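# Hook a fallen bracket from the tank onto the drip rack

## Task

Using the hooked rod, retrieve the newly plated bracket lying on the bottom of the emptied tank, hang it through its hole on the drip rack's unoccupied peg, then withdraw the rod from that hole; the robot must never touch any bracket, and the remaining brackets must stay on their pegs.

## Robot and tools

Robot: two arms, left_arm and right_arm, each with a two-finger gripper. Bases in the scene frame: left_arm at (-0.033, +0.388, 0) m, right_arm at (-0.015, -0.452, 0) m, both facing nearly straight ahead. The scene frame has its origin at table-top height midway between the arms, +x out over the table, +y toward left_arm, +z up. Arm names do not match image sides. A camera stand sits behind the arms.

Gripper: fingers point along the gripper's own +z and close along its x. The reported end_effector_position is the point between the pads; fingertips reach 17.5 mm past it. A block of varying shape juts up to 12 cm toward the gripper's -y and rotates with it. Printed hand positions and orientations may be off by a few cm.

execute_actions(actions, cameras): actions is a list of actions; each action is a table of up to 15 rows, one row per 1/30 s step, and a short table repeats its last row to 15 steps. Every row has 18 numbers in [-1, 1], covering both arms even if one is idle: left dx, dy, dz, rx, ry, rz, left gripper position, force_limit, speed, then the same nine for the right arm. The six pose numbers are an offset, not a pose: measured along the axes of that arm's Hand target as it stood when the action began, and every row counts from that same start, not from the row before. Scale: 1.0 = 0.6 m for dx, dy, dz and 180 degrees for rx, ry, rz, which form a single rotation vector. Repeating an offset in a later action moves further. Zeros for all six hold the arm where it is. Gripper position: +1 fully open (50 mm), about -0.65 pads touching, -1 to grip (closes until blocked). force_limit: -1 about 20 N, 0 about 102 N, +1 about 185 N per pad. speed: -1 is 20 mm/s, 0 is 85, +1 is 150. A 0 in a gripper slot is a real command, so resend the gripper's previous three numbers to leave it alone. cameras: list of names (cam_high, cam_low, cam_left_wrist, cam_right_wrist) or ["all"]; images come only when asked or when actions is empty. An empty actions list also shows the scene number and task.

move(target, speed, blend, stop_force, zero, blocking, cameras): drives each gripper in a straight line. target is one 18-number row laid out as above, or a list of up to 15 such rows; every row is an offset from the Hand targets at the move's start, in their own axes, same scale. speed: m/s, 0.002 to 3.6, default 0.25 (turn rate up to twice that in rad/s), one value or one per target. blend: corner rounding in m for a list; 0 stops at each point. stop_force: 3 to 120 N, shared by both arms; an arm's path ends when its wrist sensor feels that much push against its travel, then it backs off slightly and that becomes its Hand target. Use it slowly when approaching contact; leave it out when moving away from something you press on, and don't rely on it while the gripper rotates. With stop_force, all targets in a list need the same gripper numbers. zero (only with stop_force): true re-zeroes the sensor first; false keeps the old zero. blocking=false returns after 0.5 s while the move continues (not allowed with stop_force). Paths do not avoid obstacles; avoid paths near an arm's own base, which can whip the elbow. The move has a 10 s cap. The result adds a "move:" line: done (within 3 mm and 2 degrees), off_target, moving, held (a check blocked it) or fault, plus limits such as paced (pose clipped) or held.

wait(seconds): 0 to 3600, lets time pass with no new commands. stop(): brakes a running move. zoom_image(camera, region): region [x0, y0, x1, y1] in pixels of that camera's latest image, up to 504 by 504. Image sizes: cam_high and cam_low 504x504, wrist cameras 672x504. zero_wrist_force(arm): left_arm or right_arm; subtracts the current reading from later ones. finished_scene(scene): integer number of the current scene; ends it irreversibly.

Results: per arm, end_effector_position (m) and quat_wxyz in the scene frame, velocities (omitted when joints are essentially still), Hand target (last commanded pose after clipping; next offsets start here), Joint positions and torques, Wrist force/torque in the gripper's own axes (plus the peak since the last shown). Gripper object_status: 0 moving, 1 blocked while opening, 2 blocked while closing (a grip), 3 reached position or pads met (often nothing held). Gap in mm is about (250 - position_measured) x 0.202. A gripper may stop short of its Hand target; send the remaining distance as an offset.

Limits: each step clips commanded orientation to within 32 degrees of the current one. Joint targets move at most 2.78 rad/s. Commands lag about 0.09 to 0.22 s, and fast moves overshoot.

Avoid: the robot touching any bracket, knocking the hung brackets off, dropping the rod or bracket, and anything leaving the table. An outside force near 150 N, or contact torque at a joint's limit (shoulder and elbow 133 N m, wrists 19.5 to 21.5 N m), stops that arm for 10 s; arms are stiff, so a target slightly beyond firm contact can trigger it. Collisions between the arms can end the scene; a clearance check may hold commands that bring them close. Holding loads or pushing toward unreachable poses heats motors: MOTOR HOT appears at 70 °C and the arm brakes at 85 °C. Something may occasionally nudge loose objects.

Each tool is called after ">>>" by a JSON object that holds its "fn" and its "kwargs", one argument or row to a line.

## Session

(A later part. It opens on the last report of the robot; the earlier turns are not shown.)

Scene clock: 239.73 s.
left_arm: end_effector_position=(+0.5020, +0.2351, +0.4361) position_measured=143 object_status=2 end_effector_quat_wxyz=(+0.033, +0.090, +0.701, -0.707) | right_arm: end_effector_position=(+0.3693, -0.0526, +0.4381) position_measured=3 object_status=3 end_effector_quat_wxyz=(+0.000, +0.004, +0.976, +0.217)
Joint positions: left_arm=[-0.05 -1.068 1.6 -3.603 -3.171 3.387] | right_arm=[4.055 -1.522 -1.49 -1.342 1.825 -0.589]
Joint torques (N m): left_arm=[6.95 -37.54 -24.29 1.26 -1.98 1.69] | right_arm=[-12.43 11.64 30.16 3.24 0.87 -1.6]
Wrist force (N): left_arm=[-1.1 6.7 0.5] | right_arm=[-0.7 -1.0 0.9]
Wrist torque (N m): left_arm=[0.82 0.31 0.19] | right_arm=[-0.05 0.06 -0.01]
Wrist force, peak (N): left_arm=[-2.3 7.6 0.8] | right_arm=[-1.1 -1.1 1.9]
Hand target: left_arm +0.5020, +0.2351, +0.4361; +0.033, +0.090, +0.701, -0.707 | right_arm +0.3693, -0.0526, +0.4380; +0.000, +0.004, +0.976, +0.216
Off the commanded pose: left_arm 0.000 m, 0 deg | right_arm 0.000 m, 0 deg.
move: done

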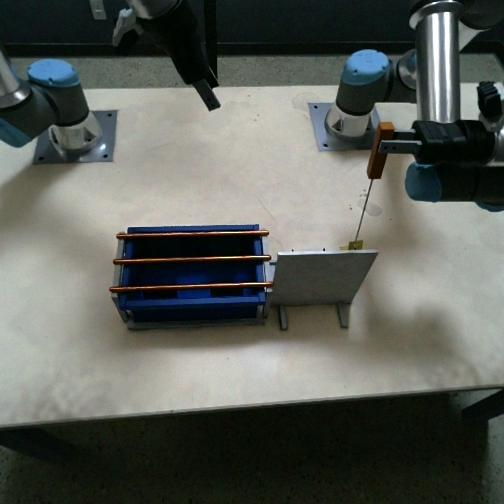

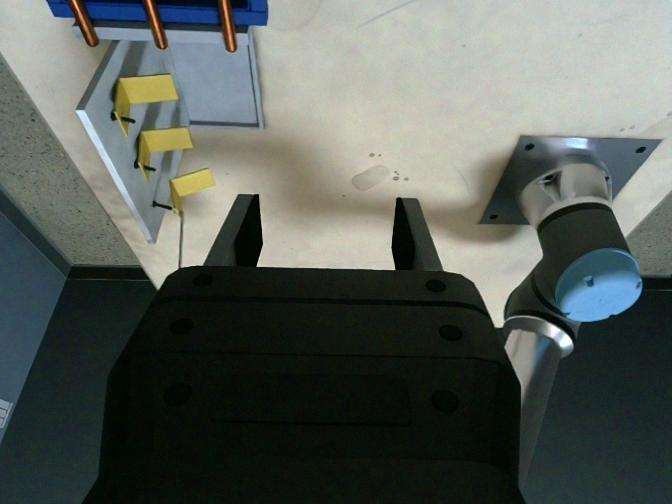

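>>> {"fn": "move", "kwargs": {
  "target": [-0.0165,0.0038,0.0012,0,0,0,-1,-0.6,-0.6,0,0,0,0,0,0,1,1,1],
  "speed": 0.03,
  "stop_force": 5,
  "cameras": ["cam_high","cam_right_wrist"]
}}

>>> {"fn": "zoom_image", "kwargs": {
  "camera": "cam_right_wrist",
  "region": [140, 160, 220, 240]
}}

>>> {"fn": "zoom_image", "kwargs": {
  "camera": "cam_high",
  "region": [330, 225, 380, 275]
}}

Scene clock: 243.63 s.
left_arm: end_effector_position=(+0.5121, +0.2336, +0.4356) position_measured=143 object_status=2 end_effector_quat_wxyz=(+0.033, +0.090, +0.701, -0.707) | right_arm: end_effector_position=(+0.3693, -0.0526, +0.4380) position_measured=3 object_status=3 end_effector_quat_wxyz=(+0.000, +0.004, +0.976, +0.216)
Joint positions: left_arm=[-0.052 -1.044 1.563 -3.604 -3.169 3.372] | right_arm=[4.055 -1.522 -1.49 -1.342 1.825 -0.589]
Joint torques (N m): left_arm=[-1.72 -32.57 -28.81 -1.65 -1.5 -2.46] | right_arm=[-12.62 12.26 29.49 0.81 1.05 -1.83]
Wrist force (N): left_arm=[-2.2 0.9 -1.5] | right_arm=[-0.7 -1.2 0.9]
Wrist torque (N m): left_arm=[0.21 0.34 0.51] | right_arm=[-0.08 0.05 -0.01]
Wrist force, peak (N): left_arm=[-1.0 7.0 0.8] | right_arm=[-0.7 -1.3 1.1]
Hand target: left_arm +0.5121, +0.2336, +0.4356; +0.033, +0.090, +0.701, -0.707 | right_arm +0.3693, -0.0526, +0.4380; +0.000, +0.004, +0.976, +0.216
Off the commanded pose: left_arm 0.000 m, 0 deg | right_arm 0.000 m, 0 deg.
move: done

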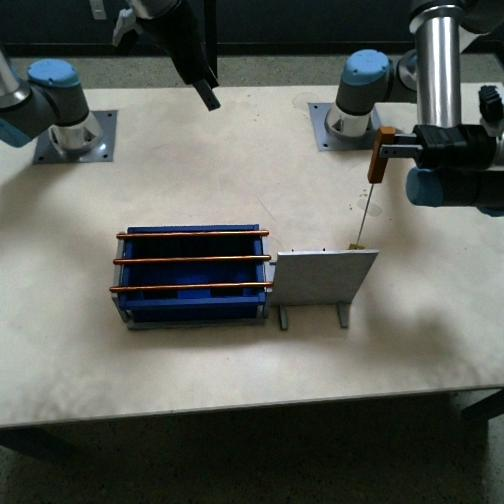

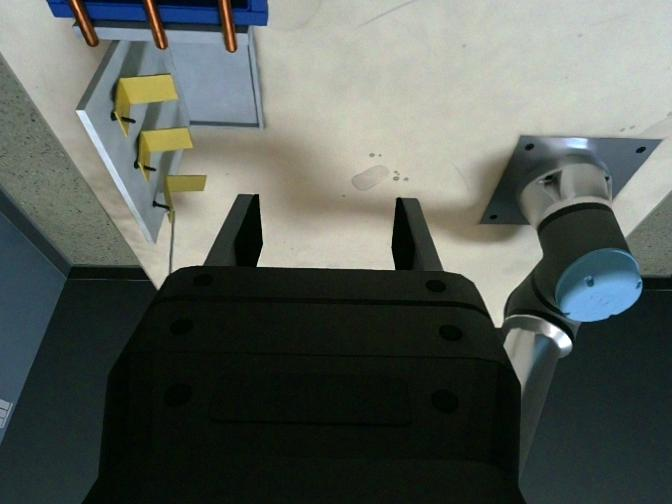

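Scaled by 6.300 from the camera's image (finer frame: 960x720).

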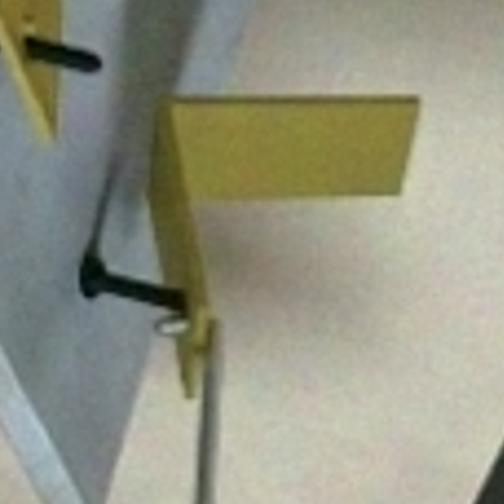

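Scaled by 10.080 from the camera's image (finer frame: 720x720).

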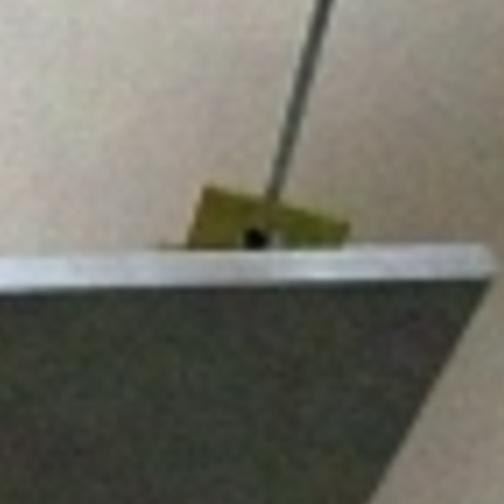

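>>> {"fn": "move", "kwargs": {
  "target": [
    [0.0145,-0.0042,0.0005,0,0,0,-1,-0.6,-0.6,0,0,0,0,0,0,1,1,1],
    [0.0147,-0.0042,0.0055,0,0,0,-1,-0.6,-0.6,0,0,0,0,0,0,1,1,1]
  ],
  "speed": 0.03
}}

>>> {"fn": "move", "kwargs": {
  "target": [-0.0145,0.0042,0,0,0,0,-1,-0.6,-0.6,0,0,0,0,0,0,1,1,1],
  "speed": 0.02,
  "stop_force": 5,
  "cameras": ["cam_high","cam_right_wrist"]
}}

>>> {"fn": "zoom_image", "kwargs": {
  "camera": "cam_high",
  "region": [330, 225, 380, 275]
}}

>>> {"fn": "zoom_image", "kwargs": {
  "camera": "cam_right_wrist",
  "region": [140, 160, 220, 240]
}}

Scene clock: 251.03 s.
left_arm: end_effector_position=(+0.5027, +0.2309, +0.4365) position_measured=143 object_status=2 end_effector_quat_wxyz=(+0.033, +0.090, +0.701, -0.707) end_effector_velocity=(+0.000, +0.002, +0.001) end_effector_angular_velocity=(+0.000, +0.000, +0.000) | right_arm: end_effector_position=(+0.3693, -0.0526, +0.4380) position_measured=3 object_status=3 end_effector_quat_wxyz=(+0.000, +0.004, +0.976, +0.216)
Joint positions: left_arm=[-0.058 -1.066 1.594 -3.616 -3.163 3.371] | right_arm=[4.055 -1.522 -1.49 -1.342 1.825 -0.589]
Joint velocities: left_arm=[0.004 0 -0.001 0.009 -0.004 0.007] | right_arm=[within noise]
Joint torques (N m): left_arm=[6.97 -51.62 -13.38 1.58 -1.42 1.75] | right_arm=[-10.74 13.17 29.63 0.84 0.92 -1.99]
Wrist force (N): left_arm=[-0.9 6.8 0.8] | right_arm=[-0.4 -1.1 0.9]
Wrist torque (N m): left_arm=[0.83 0.29 0.30] | right_arm=[-0.07 0.01 -0.01]
Wrist force, peak (N): left_arm=[-1.0 6.9 1.2] | right_arm=[-0.6 -1.2 1.2]
Hand target: left_arm +0.5027, +0.2310, +0.4365; +0.033, +0.090, +0.701, -0.707 | right_arm +0.3693, -0.0526, +0.4380; +0.000, +0.004, +0.976, +0.216
Off the commanded pose: left_arm 0.000 m, 0 deg | right_arm 0.000 m, 0 deg.
move: done

Scene clock: 252.37 s.
left_arm: end_effector_position=(+0.5117, +0.2303, +0.4356) position_measured=143 object_status=2 end_effector_quat_wxyz=(+0.033, +0.090, +0.701, -0.707) | right_arm: end_effector_position=(+0.3693, -0.0526, +0.4380) position_measured=3 object_status=3 end_effector_quat_wxyz=(+0.000, +0.004, +0.976, +0.216)
Joint positions: left_arm=[-0.058 -1.048 1.568 -3.6 -3.163 3.378] | right_arm=[4.055 -1.522 -1.49 -1.342 1.825 -0.589]
Joint torques (N m): left_arm=[-6.49 -50.72 -13.72 2.14 0.32 1.66] | right_arm=[-11.98 13.05 28.75 0.96 1 -1.82]
Wrist force (N): left_arm=[-1.7 5.8 1.2] | right_arm=[-0.5 -1.1 0.9]
Wrist torque (N m): left_arm=[0.96 0.33 0.40] | right_arm=[-0.08 0.02 -0.02]
Wrist force, peak (N): left_arm=[-0.9 6.9 0.8] | right_arm=[-0.7 -1.1 1.0]
Hand target: left_arm +0.5117, +0.2303, +0.4356; +0.033, +0.090, +0.701, -0.707 | right_arm +0.3693, -0.0526, +0.4380; +0.000, +0.004, +0.976, +0.216
Off the commanded pose: left_arm 0.000 m, 0 deg | right_arm 0.000 m, 0 deg.
move: done

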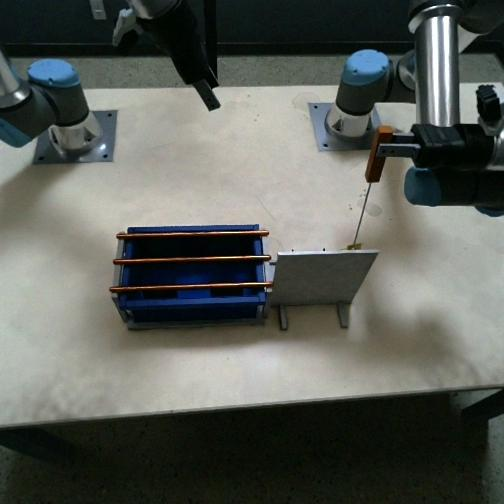

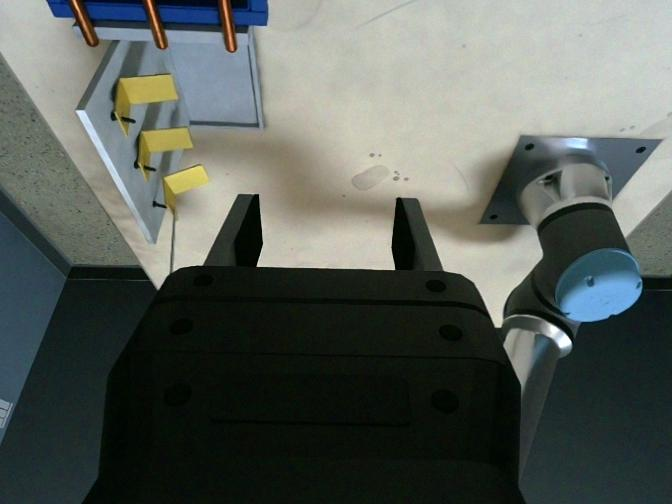

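Scaled by 10.080 from the camera's image (finer frame: 720x720).

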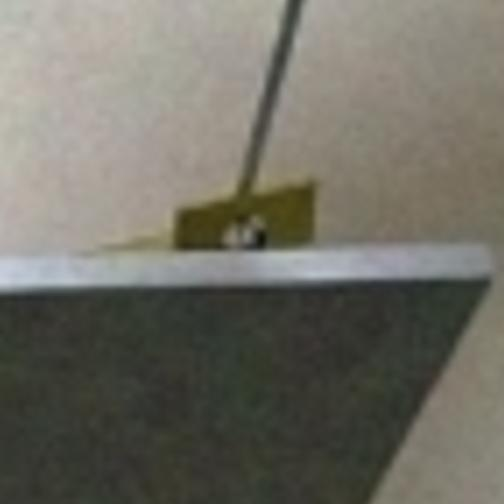

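Scaled by 6.300 from the camera's image (finer frame: 960x720).

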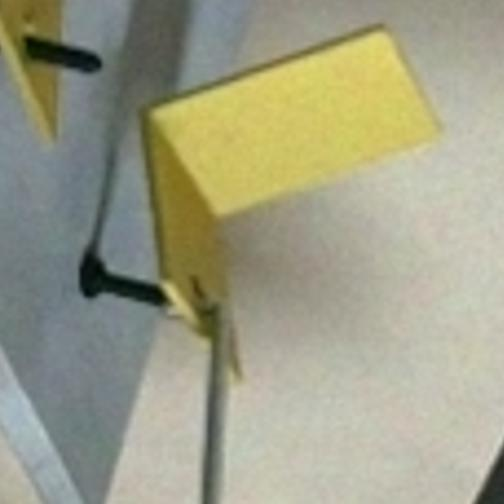

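>>> {"fn": "move", "kwargs": {
  "target": [-0.0078,0.003,-0.0036,0,0,0,-1,-0.6,-0.6,0,0,0,0,0,0,1,1,1],
  "speed": 0.02,
  "stop_force": 5,
  "cameras": ["cam_high","cam_right_wrist"]
}}

>>> {"fn": "zoom_image", "kwargs": {
  "camera": "cam_high",
  "region": [330, 225, 380, 275]
}}

>>> {"fn": "zoom_image", "kwargs": {
  "camera": "cam_right_wrist",
  "region": [140, 160, 220, 240]
}}

Scene clock: 255.80 s.
left_arm: end_effector_position=(+0.5168, +0.2321, +0.4346) position_measured=143 object_status=2 end_effector_quat_wxyz=(+0.033, +0.090, +0.701, -0.707) | right_arm: end_effector_position=(+0.3693, -0.0526, +0.4380) position_measured=3 object_status=3 end_effector_quat_wxyz=(+0.000, +0.004, +0.976, +0.216)
Joint positions: left_arm=[-0.054 -1.035 1.549 -3.599 -3.167 3.374] | right_arm=[4.055 -1.522 -1.49 -1.342 1.825 -0.589]
Joint torques (N m): left_arm=[-0.82 -33.75 -31.96 -1.26 2.14 -1.5] | right_arm=[-11.58 13.89 28.62 0.78 1.1 -1.8]
Wrist force (N): left_arm=[0.4 4.5 3.9] | right_arm=[-0.6 -1.1 0.9]
Wrist torque (N m): left_arm=[1.64 0.33 -0.11] | right_arm=[-0.07 0.04 -0.01]
Wrist force, peak (N): left_arm=[0.5 5.7 4.0] | right_arm=[-0.6 -1.3 1.1]
Hand target: left_arm +0.5168, +0.2321, +0.4346; +0.033, +0.090, +0.701, -0.707 | right_arm +0.3693, -0.0526, +0.4380; +0.000, +0.004, +0.976, +0.216
Off the commanded pose: left_arm 0.000 m, 0 deg | right_arm 0.000 m, 0 deg.
move: done

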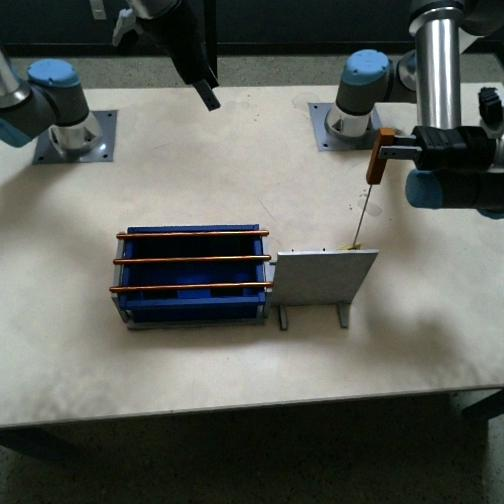

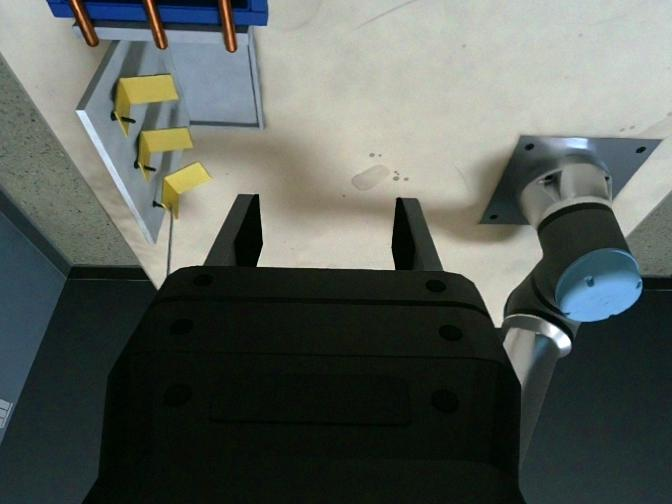

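Scaled by 10.080 from the camera's image (finer frame: 720x720).

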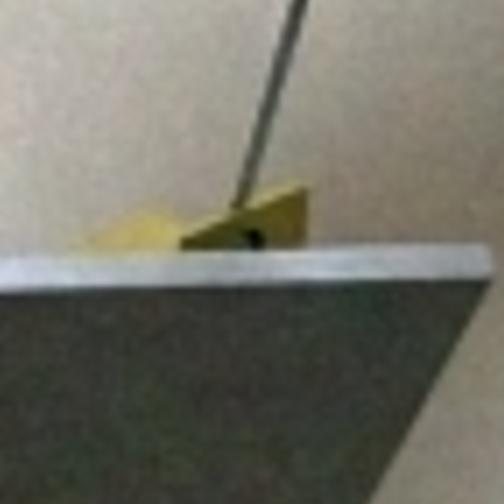

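Scaled by 6.300 from the camera's image (finer frame: 960x720).

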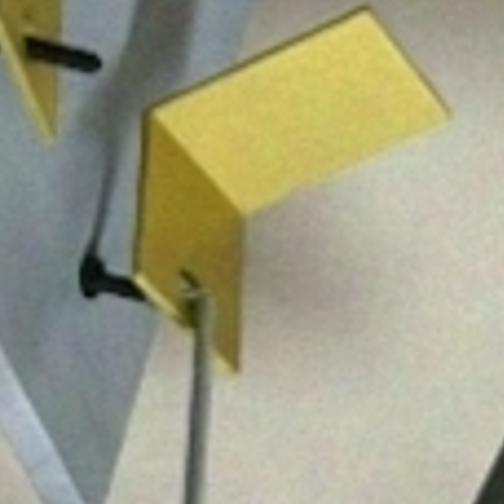

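>>> {"fn": "zoom_image", "kwargs": {
  "camera": "cam_right_wrist",
  "region": [155, 190, 185, 220]
}}

>>> {"fn": "zoom_image", "kwargs": {
  "camera": "cam_high",
  "region": [345, 235, 365, 255]
}}

Scaled by 16.800 from the camera's image (finer frame: 960x720).

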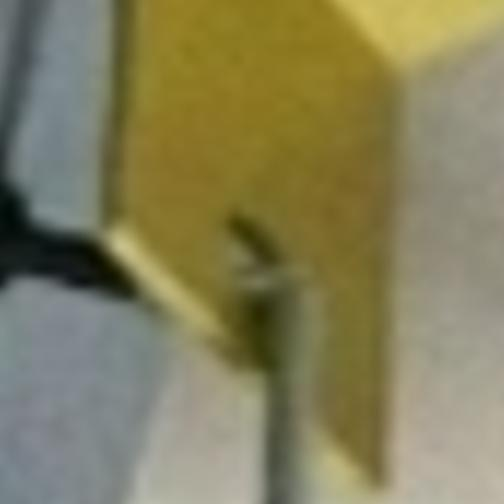

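Scaled by 25.200 from the camera's image (finer frame: 720x720).

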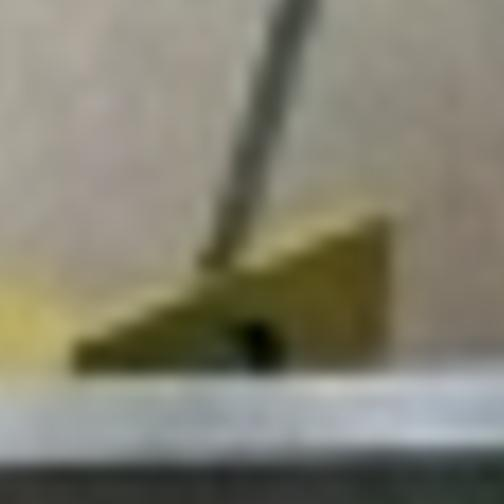

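>>> {"fn": "move", "kwargs": {
  "target": [
    [0.0105,-0.003,0.0004,0,0,0,-1,-0.6,-0.6,0,0,0,0,0,0,1,1,1],
    [0.0108,-0.003,-0.0038,0,0,0,-1,-0.6,-0.6,0,0,0,0,0,0,1,1,1]
  ],
  "speed": 0.03
}}

>>> {"fn": "move", "kwargs": {
  "target": [-0.0098,0.0025,-0.0004,0,0,0,-1,-0.6,-0.6,0,0,0,0,0,0,1,1,1],
  "speed": 0.02,
  "stop_force": 5,
  "cameras": ["cam_high","cam_right_wrist"]
}}

>>> {"fn": "zoom_image", "kwargs": {
  "camera": "cam_high",
  "region": [340, 230, 370, 260]
}}

>>> {"fn": "zoom_image", "kwargs": {
  "camera": "cam_right_wrist",
  "region": [150, 180, 190, 220]
}}

Scene clock: 261.03 s.
left_arm: end_effector_position=(+0.5103, +0.2349, +0.4353) position_measured=143 object_status=2 end_effector_quat_wxyz=(+0.033, +0.090, +0.701, -0.707) | right_arm: end_effector_position=(+0.3693, -0.0526, +0.4380) position_measured=3 object_status=3 end_effector_quat_wxyz=(+0.000, +0.004, +0.976, +0.216)
Joint positions: left_arm=[-0.05 -1.046 1.567 -3.61 -3.171 3.368] | right_arm=[4.055 -1.522 -1.49 -1.342 1.825 -0.589]
Joint torques (N m): left_arm=[-4.89 -34.25 -30.73 -2.08 1.65 -1.77] | right_arm=[-11.13 12.83 28.21 0.98 0.81 -1.73]
Wrist force (N): left_arm=[-0.7 5.1 3.1] | right_arm=[-0.5 -1.0 1.1]
Wrist torque (N m): left_arm=[1.39 0.36 0.14] | right_arm=[-0.05 0.03 -0.02]
Wrist force, peak (N): left_arm=[-1.9 6.5 3.2] | right_arm=[-0.7 -1.2 1.2]
Hand target: left_arm +0.5103, +0.2349, +0.4353; +0.033, +0.090, +0.701, -0.707 | right_arm +0.3693, -0.0526, +0.4380; +0.000, +0.004, +0.976, +0.216
Off the commanded pose: left_arm 0.000 m, 0 deg | right_arm 0.000 m, 0 deg.
move: done

Scene clock: 262.33 s.
left_arm: end_effector_position=(+0.5163, +0.2346, +0.4348) position_measured=143 object_status=2 end_effector_quat_wxyz=(+0.033, +0.090, +0.701, -0.707) | right_arm: end_effector_position=(+0.3693, -0.0526, +0.4380) position_measured=3 object_status=3 end_effector_quat_wxyz=(+0.000, +0.004, +0.976, +0.216)
Joint positions: left_arm=[-0.05 -1.033 1.546 -3.607 -3.171 3.364] | right_arm=[4.055 -1.522 -1.49 -1.342 1.825 -0.589]
Joint torques (N m): left_arm=[4.68 -34.79 -33.05 -1.43 -1.39 -1.59] | right_arm=[-12.53 13.28 28.27 0.8 0.94 -1.76]
Wrist force (N): left_arm=[0.2 4.2 3.7] | right_arm=[-0.5 -1.1 1.0]
Wrist torque (N m): left_arm=[1.49 0.37 -0.11] | right_arm=[-0.07 0.03 -0.01]
Wrist force, peak (N): left_arm=[0.3 5.3 3.7] | right_arm=[-0.6 -1.2 1.1]
Hand target: left_arm +0.5163, +0.2346, +0.4348; +0.033, +0.090, +0.701, -0.707 | right_arm +0.3693, -0.0526, +0.4380; +0.000, +0.004, +0.976, +0.216
Off the commanded pose: left_arm 0.000 m, 0 deg | right_arm 0.000 m, 0 deg.
move: done

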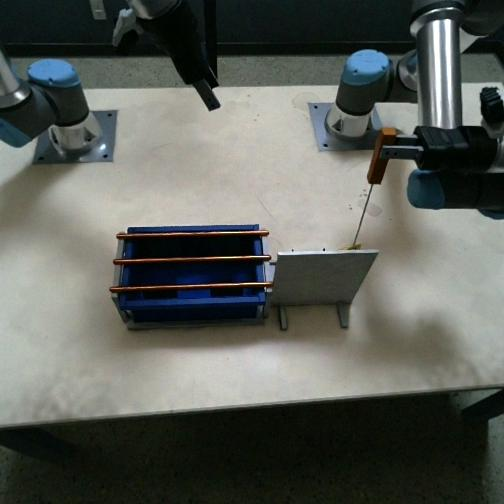

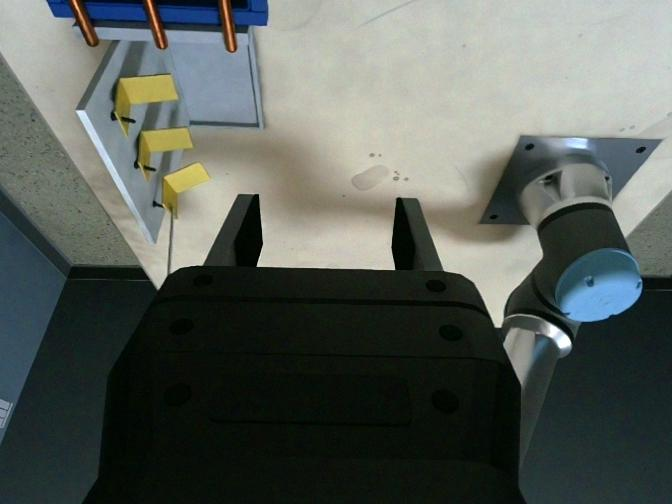

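Scaled by 16.800 from the camera's image (finer frame: 720x720).

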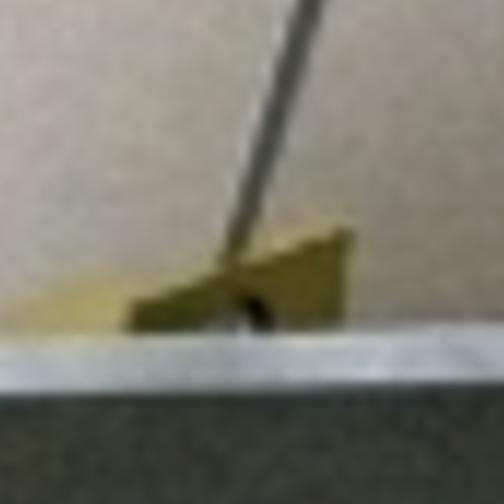

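Scaled by 12.600 from the camera's image (finer frame: 960x720).

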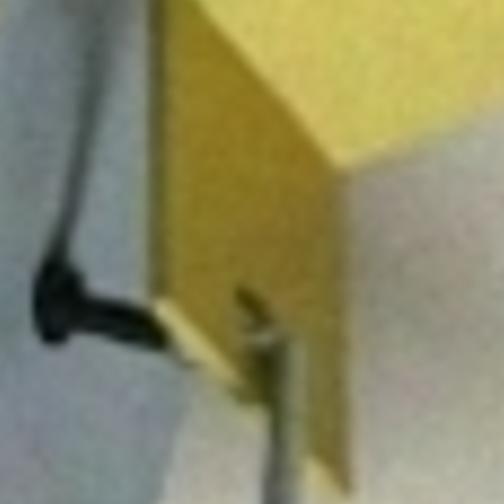

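>>> {"fn": "move", "kwargs": {
  "target": [
    [0.0082,-0.0018,0.0003,0,0,0,-1,-0.6,-0.6,0,0,0,0,0,0,1,1,1],
    [0.0084,-0.0018,-0.0039,0,0,0,-1,-0.6,-0.6,0,0,0,0,0,0,1,1,1]
  ],
  "speed": 0.03,
  "cameras": ["cam_high","cam_right_wrist"]
}}

>>> {"fn": "zoom_image", "kwargs": {
  "camera": "cam_high",
  "region": [340, 230, 370, 260]
}}

>>> {"fn": "zoom_image", "kwargs": {
  "camera": "cam_right_wrist",
  "region": [150, 180, 190, 220]
}}

>>> {"fn": "move", "kwargs": {
  "target": [-0.0098,0.002,-0.0004,0,0,0,-1,-0.6,-0.6,0,0,0,0,0,0,1,1,1],
  "speed": 0.02,
  "stop_force": 5,
  "cameras": ["cam_high","cam_right_wrist"]
}}

>>> {"fn": "zoom_image", "kwargs": {
  "camera": "cam_high",
  "region": [340, 230, 370, 260]
}}

>>> {"fn": "zoom_image", "kwargs": {
  "camera": "cam_right_wrist",
  "region": [150, 180, 190, 220]
}}

Scene clock: 267.83 s.
left_arm: end_effector_position=(+0.5114, +0.2374, +0.4350) position_measured=143 object_status=2 end_effector_quat_wxyz=(+0.033, +0.090, +0.701, -0.707) end_effector_velocity=(+0.000, -0.001, +0.000) end_effector_angular_velocity=(+0.000, +0.000, +0.001) | right_arm: end_effector_position=(+0.3693, -0.0526, +0.4380) position_measured=3 object_status=3 end_effector_quat_wxyz=(+0.000, +0.004, +0.976, +0.216)
Joint positions: left_arm=[-0.045 -1.041 1.56 -3.616 -3.176 3.36] | right_arm=[4.055 -1.522 -1.49 -1.342 1.825 -0.589]
Joint velocities: left_arm=[-0.002 0.001 -0.001 -0.005 0.002 -0.005] | right_arm=[within noise]
Joint torques (N m): left_arm=[-6.31 -34.52 -32.18 -2.29 1.42 -1.74] | right_arm=[-11.38 14.19 28.13 0.82 0.89 -1.79]
Wrist force (N): left_arm=[-0.5 5.7 3.4] | right_arm=[-0.5 -1.2 0.9]
Wrist torque (N m): left_arm=[1.43 0.33 0.13] | right_arm=[-0.09 0.03 -0.01]
Wrist force, peak (N): left_arm=[-2.6 5.8 3.4] | right_arm=[-0.6 -1.2 1.1]
Hand target: left_arm +0.5114, +0.2374, +0.4350; +0.033, +0.090, +0.701, -0.707 | right_arm +0.3693, -0.0526, +0.4380; +0.000, +0.004, +0.976, +0.216
Off the commanded pose: left_arm 0.000 m, 0 deg | right_arm 0.000 m, 0 deg.
move: done

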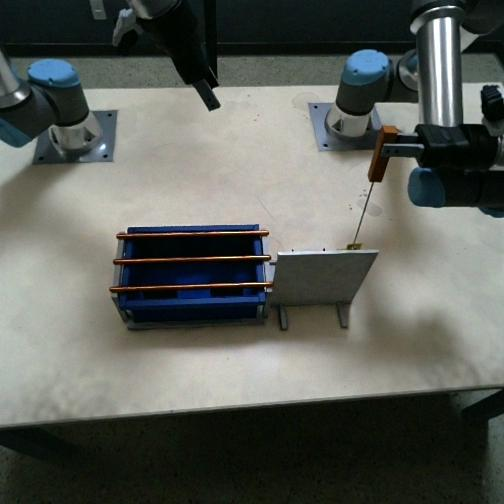

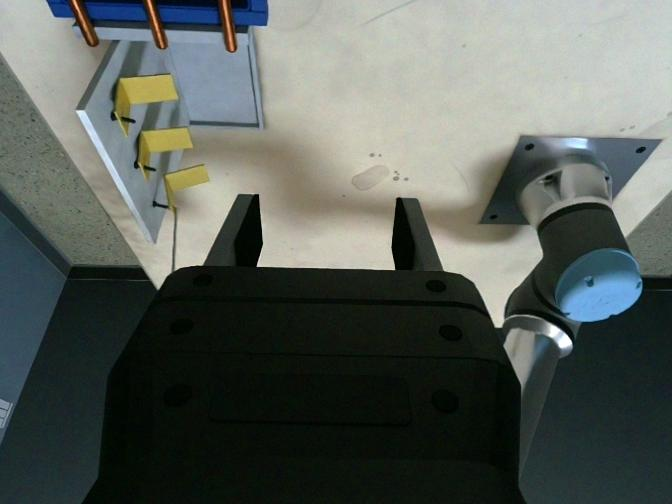

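Scaled by 16.800 from the camera's image (finer frame: 720x720).

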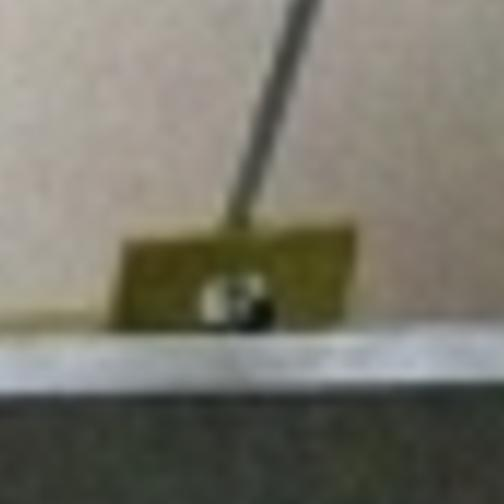

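Scaled by 12.600 from the camera's image (finer frame: 960x720).

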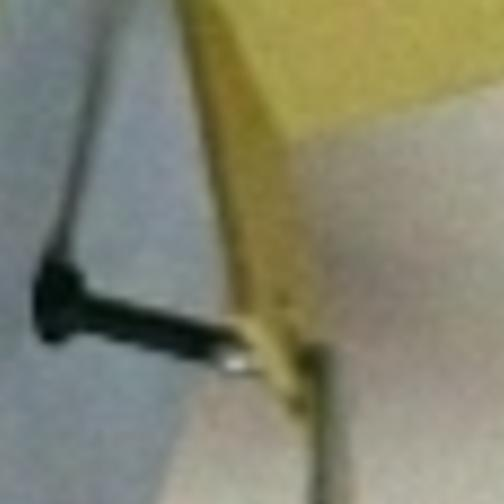

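Scene clock: 269.17 s.
left_arm: end_effector_position=(+0.5174, +0.2371, +0.4348) position_measured=143 object_status=2 end_effector_quat_wxyz=(+0.033, +0.090, +0.701, -0.707) | right_arm: end_effector_position=(+0.3693, -0.0526, +0.4380) position_measured=3 object_status=3 end_effector_quat_wxyz=(+0.000, +0.004, +0.976, +0.216)
Joint positions: left_arm=[-0.045 -1.028 1.538 -3.611 -3.176 3.357] | right_arm=[4.055 -1.522 -1.49 -1.342 1.825 -0.589]
Joint torques (N m): left_arm=[1.78 -33.71 -30.57 -1.34 -1.19 -1.72] | right_arm=[-10.44 13.82 27.46 0.75 0.99 -1.68]
Wrist force (N): left_arm=[0.3 3.5 3.9] | right_arm=[-0.7 -1.1 0.9]
Wrist torque (N m): left_arm=[1.54 0.34 -0.10] | right_arm=[-0.06 0.05 -0.01]
Wrist force, peak (N): left_arm=[-0.7 5.9 3.3] | right_arm=[-0.5 -1.2 1.1]
Hand target: left_arm +0.5174, +0.2371, +0.4348; +0.033, +0.090, +0.701, -0.707 | right_arm +0.3693, -0.0526, +0.4380; +0.000, +0.004, +0.976, +0.216
Off the commanded pose: left_arm 0.000 m, 0 deg | right_arm 0.000 m, 0 deg.
move: done

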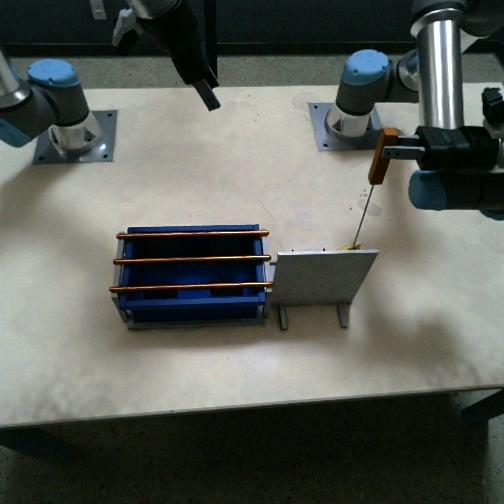

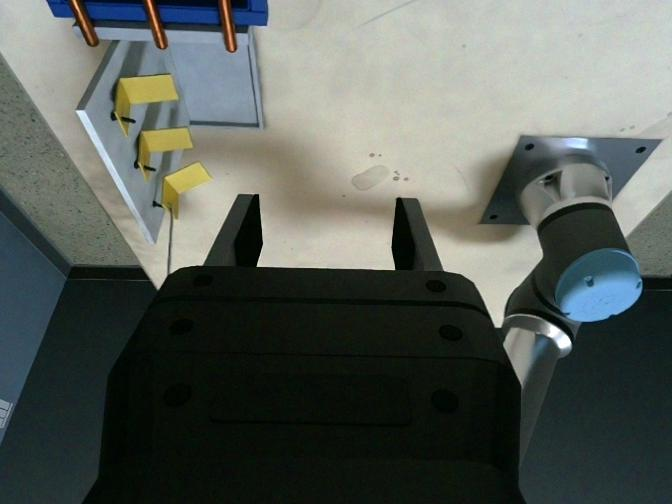

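Scaled by 16.800 from the camera's image (finer frame: 720x720).

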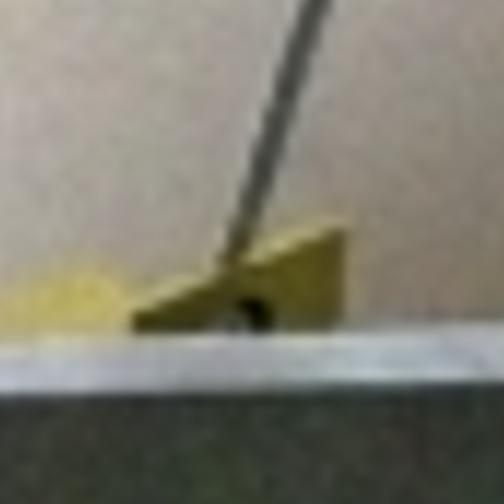

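Scaled by 12.600 from the camera's image (finer frame: 960x720).

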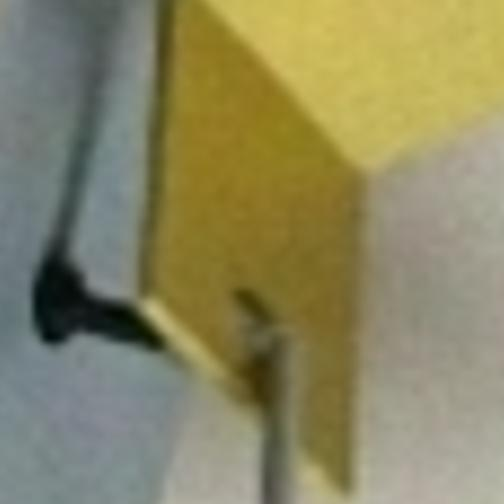

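>>> {"fn": "move", "kwargs": {
  "target": [
    [0.0155,-0.0078,0.0006,0,0,0,-1,-0.6,-0.6,0,0,0,0,0,0,1,1,1],
    [0.0156,-0.0078,0.0042,0,0,0,-1,-0.6,-0.6,0,0,0,0,0,0,1,1,1]
  ],
  "speed": 0.03,
  "cameras": ["cam_high","cam_right_wrist"]
}}

>>> {"fn": "zoom_image", "kwargs": {
  "camera": "cam_high",
  "region": [340, 230, 370, 260]
}}

>>> {"fn": "zoom_image", "kwargs": {
  "camera": "cam_right_wrist",
  "region": [150, 180, 190, 220]
}}

Scene clock: 274.77 s.
left_arm: end_effector_position=(+0.5072, +0.2354, +0.4378) position_measured=143 object_status=2 end_effector_quat_wxyz=(+0.033, +0.090, +0.701, -0.707) | right_arm: end_effector_position=(+0.3693, -0.0526, +0.4380) position_measured=3 object_status=3 end_effector_quat_wxyz=(+0.000, +0.004, +0.976, +0.216)
Joint positions: left_arm=[-0.049 -1.053 1.571 -3.618 -3.172 3.357] | right_arm=[4.055 -1.522 -1.49 -1.342 1.825 -0.589]
Joint torques (N m): left_arm=[7.45 -51.19 -12.23 1.5 -1.49 1.56] | right_arm=[-11.28 14.25 27.22 0.89 0.91 -1.66]
Wrist force (N): left_arm=[-1.1 6.6 0.8] | right_arm=[-0.6 -1.2 0.9]
Wrist torque (N m): left_arm=[0.78 0.31 0.28] | right_arm=[-0.09 0.04 -0.01]
Wrist force, peak (N): left_arm=[-1.5 6.7 3.6] | right_arm=[-0.7 -1.2 1.1]
Hand target: left_arm +0.5072, +0.2354, +0.4378; +0.033, +0.090, +0.701, -0.707 | right_arm +0.3693, -0.0526, +0.4380; +0.000, +0.004, +0.976, +0.216
Off the commanded pose: left_arm 0.000 m, 0 deg | right_arm 0.000 m, 0 deg.
move: done

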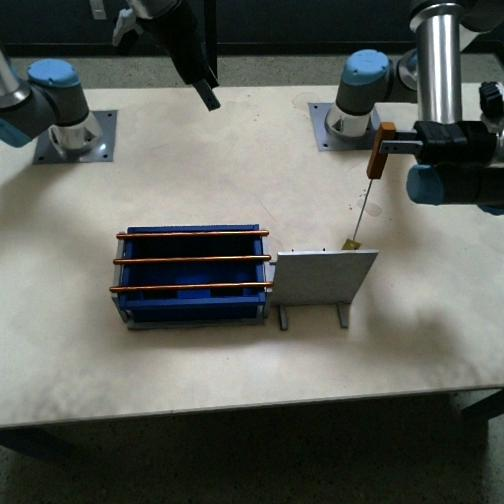

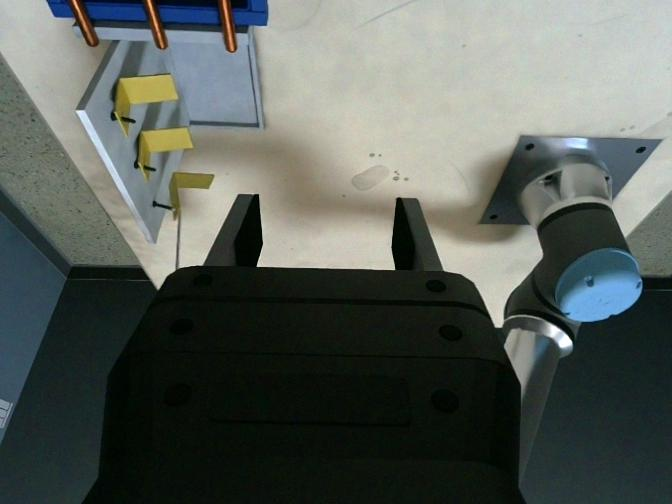

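Scaled by 16.800 from the camera's image (finer frame: 720x720).

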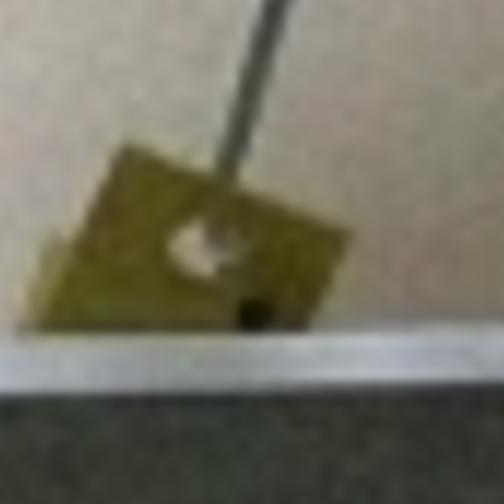

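Scaled by 12.600 from the camera's image (finer frame: 960x720).

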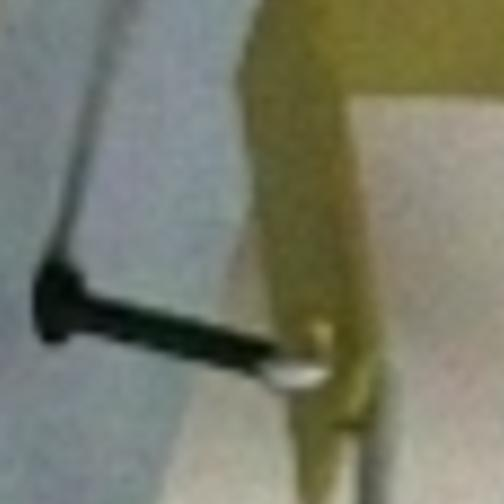

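>>> {"fn": "move", "kwargs": {
  "target": [-0.0003,0,-0.0083,0,0,0,-1,-0.6,-0.6,0,0,0,0,0,0,1,1,1],
  "speed": 0.03,
  "cameras": ["cam_high","cam_right_wrist"]
}}

>>> {"fn": "zoom_image", "kwargs": {
  "camera": "cam_high",
  "region": [340, 230, 370, 260]
}}

>>> {"fn": "zoom_image", "kwargs": {
  "camera": "cam_right_wrist",
  "region": [150, 180, 190, 220]
}}

Scene clock: 277.93 s.
left_arm: end_effector_position=(+0.5078, +0.2404, +0.4378) position_measured=143 object_status=2 end_effector_quat_wxyz=(+0.033, +0.090, +0.701, -0.707) | right_arm: end_effector_position=(+0.3693, -0.0526, +0.4380) position_measured=3 object_status=3 end_effector_quat_wxyz=(+0.000, +0.004, +0.976, +0.216)
Joint positions: left_arm=[-0.04 -1.049 1.565 -3.62 -3.181 3.353] | right_arm=[4.055 -1.522 -1.49 -1.342 1.825 -0.589]
Joint torques (N m): left_arm=[-6.39 -34.26 -31.38 -1.34 1.56 -1.95] | right_arm=[-10.88 14.72 28.18 0.89 0.96 -1.92]
Wrist force (N): left_arm=[-1.1 6.6 0.6] | right_arm=[-0.4 -1.1 1.0]
Wrist torque (N m): left_arm=[0.79 0.31 0.28] | right_arm=[-0.07 0.02 -0.02]
Wrist force, peak (N): left_arm=[-1.2 7.1 1.0] | right_arm=[-0.5 -1.3 1.0]
Hand target: left_arm +0.5078, +0.2404, +0.4378; +0.033, +0.090, +0.701, -0.707 | right_arm +0.3693, -0.0526, +0.4380; +0.000, +0.004, +0.976, +0.216
Off the commanded pose: left_arm 0.000 m, 0 deg | right_arm 0.000 m, 0 deg.
move: done

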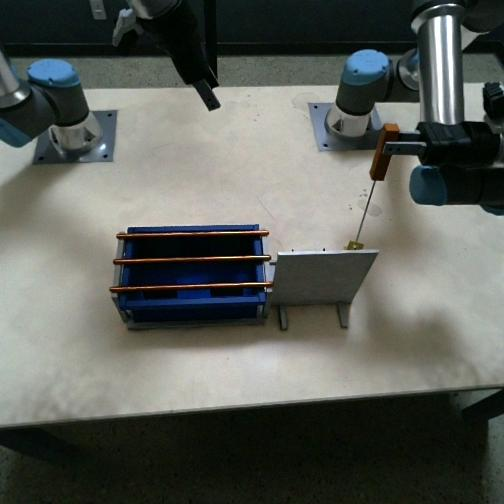

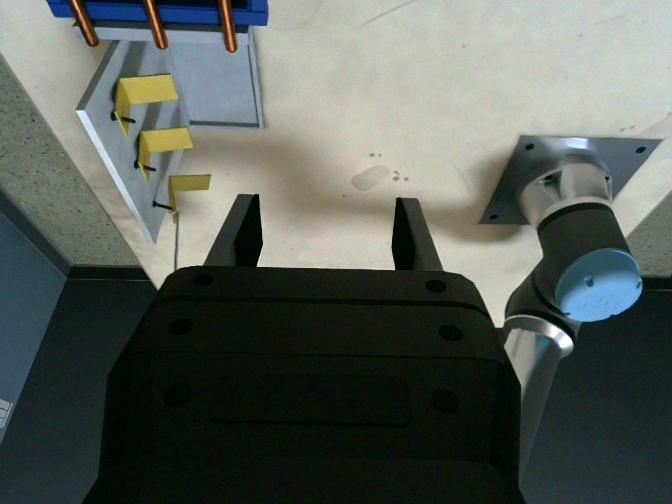

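Scaled by 16.800 from the camera's image (finer frame: 720x720).

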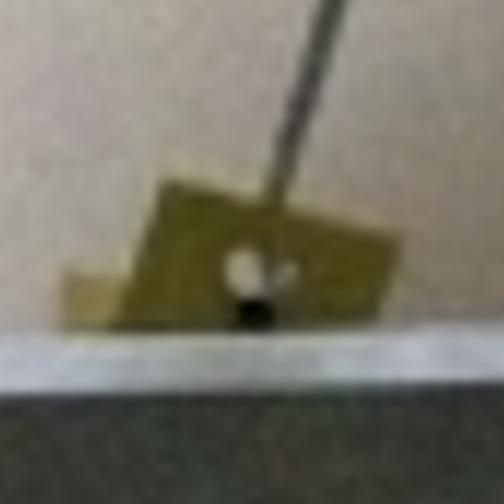

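Scaled by 12.600 from the camera's image (finer frame: 960x720).

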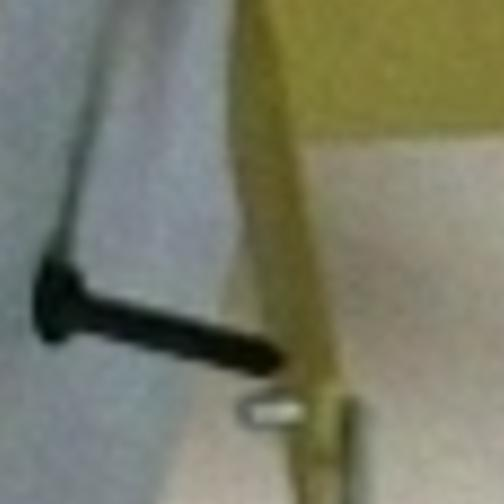

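>>> {"fn": "move", "kwargs": {
  "target": [-0.0129,0.0036,-0.0004,0,0,0,-1,-0.6,-0.6,0,0,0,0,0,0,1,1,1],
  "speed": 0.02,
  "stop_force": 5,
  "cameras": ["cam_high","cam_right_wrist"]
}}

>>> {"fn": "zoom_image", "kwargs": {
  "camera": "cam_high",
  "region": [340, 230, 370, 260]
}}

>>> {"fn": "zoom_image", "kwargs": {
  "camera": "cam_right_wrist",
  "region": [150, 180, 190, 220]
}}

Scene clock: 281.77 s.
left_arm: end_effector_position=(+0.5157, +0.2400, +0.4371) position_measured=143 object_status=2 end_effector_quat_wxyz=(+0.033, +0.090, +0.701, -0.707) | right_arm: end_effector_position=(+0.3693, -0.0526, +0.4380) position_measured=3 object_status=3 end_effector_quat_wxyz=(+0.000, +0.004, +0.976, +0.216)
Joint positions: left_arm=[-0.04 -1.032 1.538 -3.612 -3.181 3.352] | right_arm=[4.055 -1.522 -1.49 -1.342 1.825 -0.589]
Joint torques (N m): left_arm=[-6.36 -34.93 -32.78 -1.41 0.08 -1.85] | right_arm=[-9 14 27.23 0.85 0.6 -1.86]
Wrist force (N): left_arm=[-0.3 6.2 0.7] | right_arm=[-0.3 -1.1 1.1]
Wrist torque (N m): left_arm=[0.70 0.32 0.06] | right_arm=[-0.07 0.00 -0.01]
Wrist force, peak (N): left_arm=[-1.0 7.1 0.7] | right_arm=[-0.6 -1.2 1.2]
Hand target: left_arm +0.5158, +0.2400, +0.4371; +0.033, +0.090, +0.701, -0.707 | right_arm +0.3693, -0.0526, +0.4380; +0.000, +0.004, +0.976, +0.216
Off the commanded pose: left_arm 0.000 m, 0 deg | right_arm 0.000 m, 0 deg.
move: done

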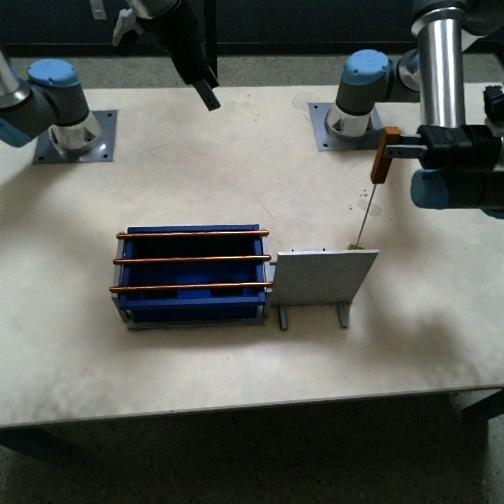

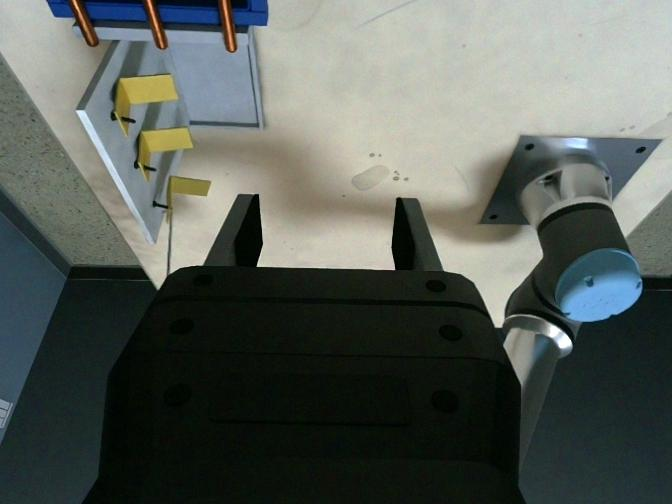

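Scaled by 16.800 from the camera's image (finer frame: 720x720).

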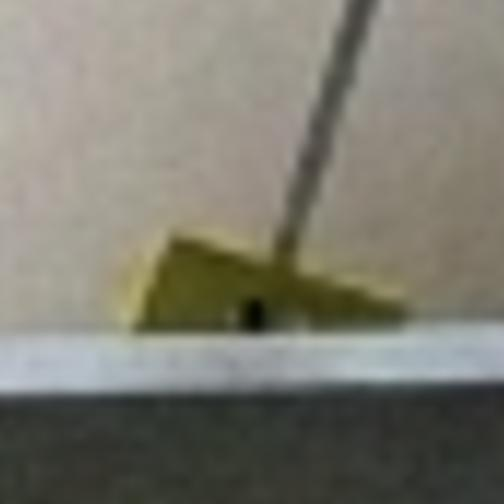

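Scaled by 12.600 from the camera's image (finer frame: 960x720).

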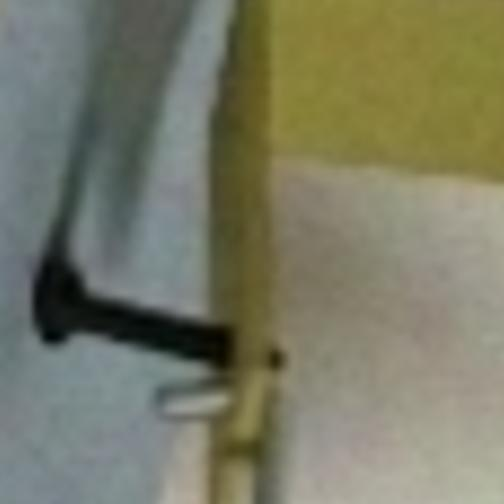

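>>> {"fn": "move", "kwargs": {
  "target": [-0.009,0.0066,0.0013,0,0,0,-1,-0.6,-0.6,0,0,0,0,0,0,1,1,1],
  "speed": 0.02,
  "stop_force": 6,
  "cameras": ["cam_right_wrist"]
}}

>>> {"fn": "zoom_image", "kwargs": {
  "camera": "cam_right_wrist",
  "region": [150, 180, 190, 220]
}}

Scene clock: 283.90 s.
left_arm: end_effector_position=(+0.5166, +0.2398, +0.4366) position_measured=143 object_status=2 end_effector_quat_wxyz=(+0.033, +0.090, +0.701, -0.707) | right_arm: end_effector_position=(+0.3693, -0.0526, +0.4380) position_measured=3 object_status=3 end_effector_quat_wxyz=(+0.000, +0.004, +0.976, +0.216)
Joint positions: left_arm=[-0.04 -1.03 1.536 -3.612 -3.18 3.352] | right_arm=[4.055 -1.522 -1.49 -1.342 1.825 -0.589]
Joint torques (N m): left_arm=[6.87 -42.96 -14.56 -1.27 -1.14 -1.84] | right_arm=[-9.06 15.17 26.13 0.61 1.19 -1.65]
Wrist force (N): left_arm=[-2.5 -8.8 -0.5] | right_arm=[-0.8 -1.1 0.9]
Wrist torque (N m): left_arm=[0.40 0.32 0.58] | right_arm=[-0.07 0.07 -0.01]
Wrist force, peak (N): left_arm=[-1.1 -23.0 -0.5] | right_arm=[-0.6 -1.3 1.0]
Hand target: left_arm +0.5166, +0.2398, +0.4367; +0.033, +0.090, +0.701, -0.707 (not the last commanded pose) | right_arm +0.3693, -0.0526, +0.4380; +0.000, +0.004, +0.976, +0.216
Off the commanded pose: left_arm 0.006 m, 0 deg | right_arm 0.000 m, 0 deg.
move: contact (left_arm)

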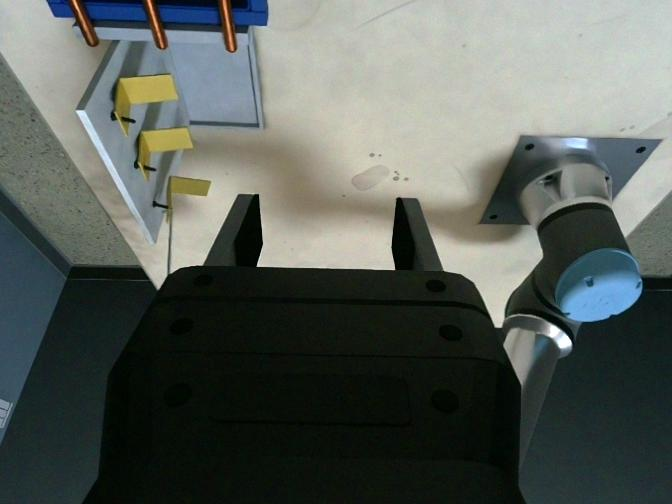

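Scaled by 12.600 from the camera's image (finer frame: 960x720).

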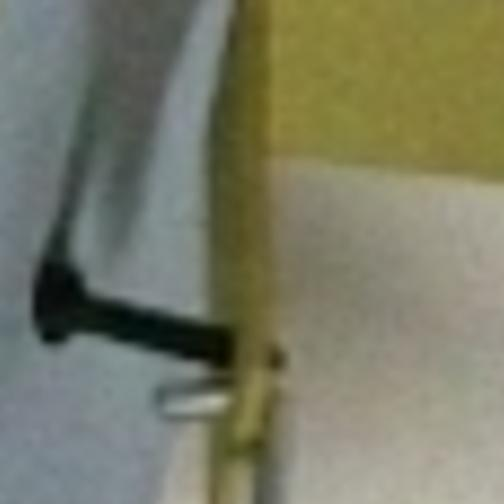

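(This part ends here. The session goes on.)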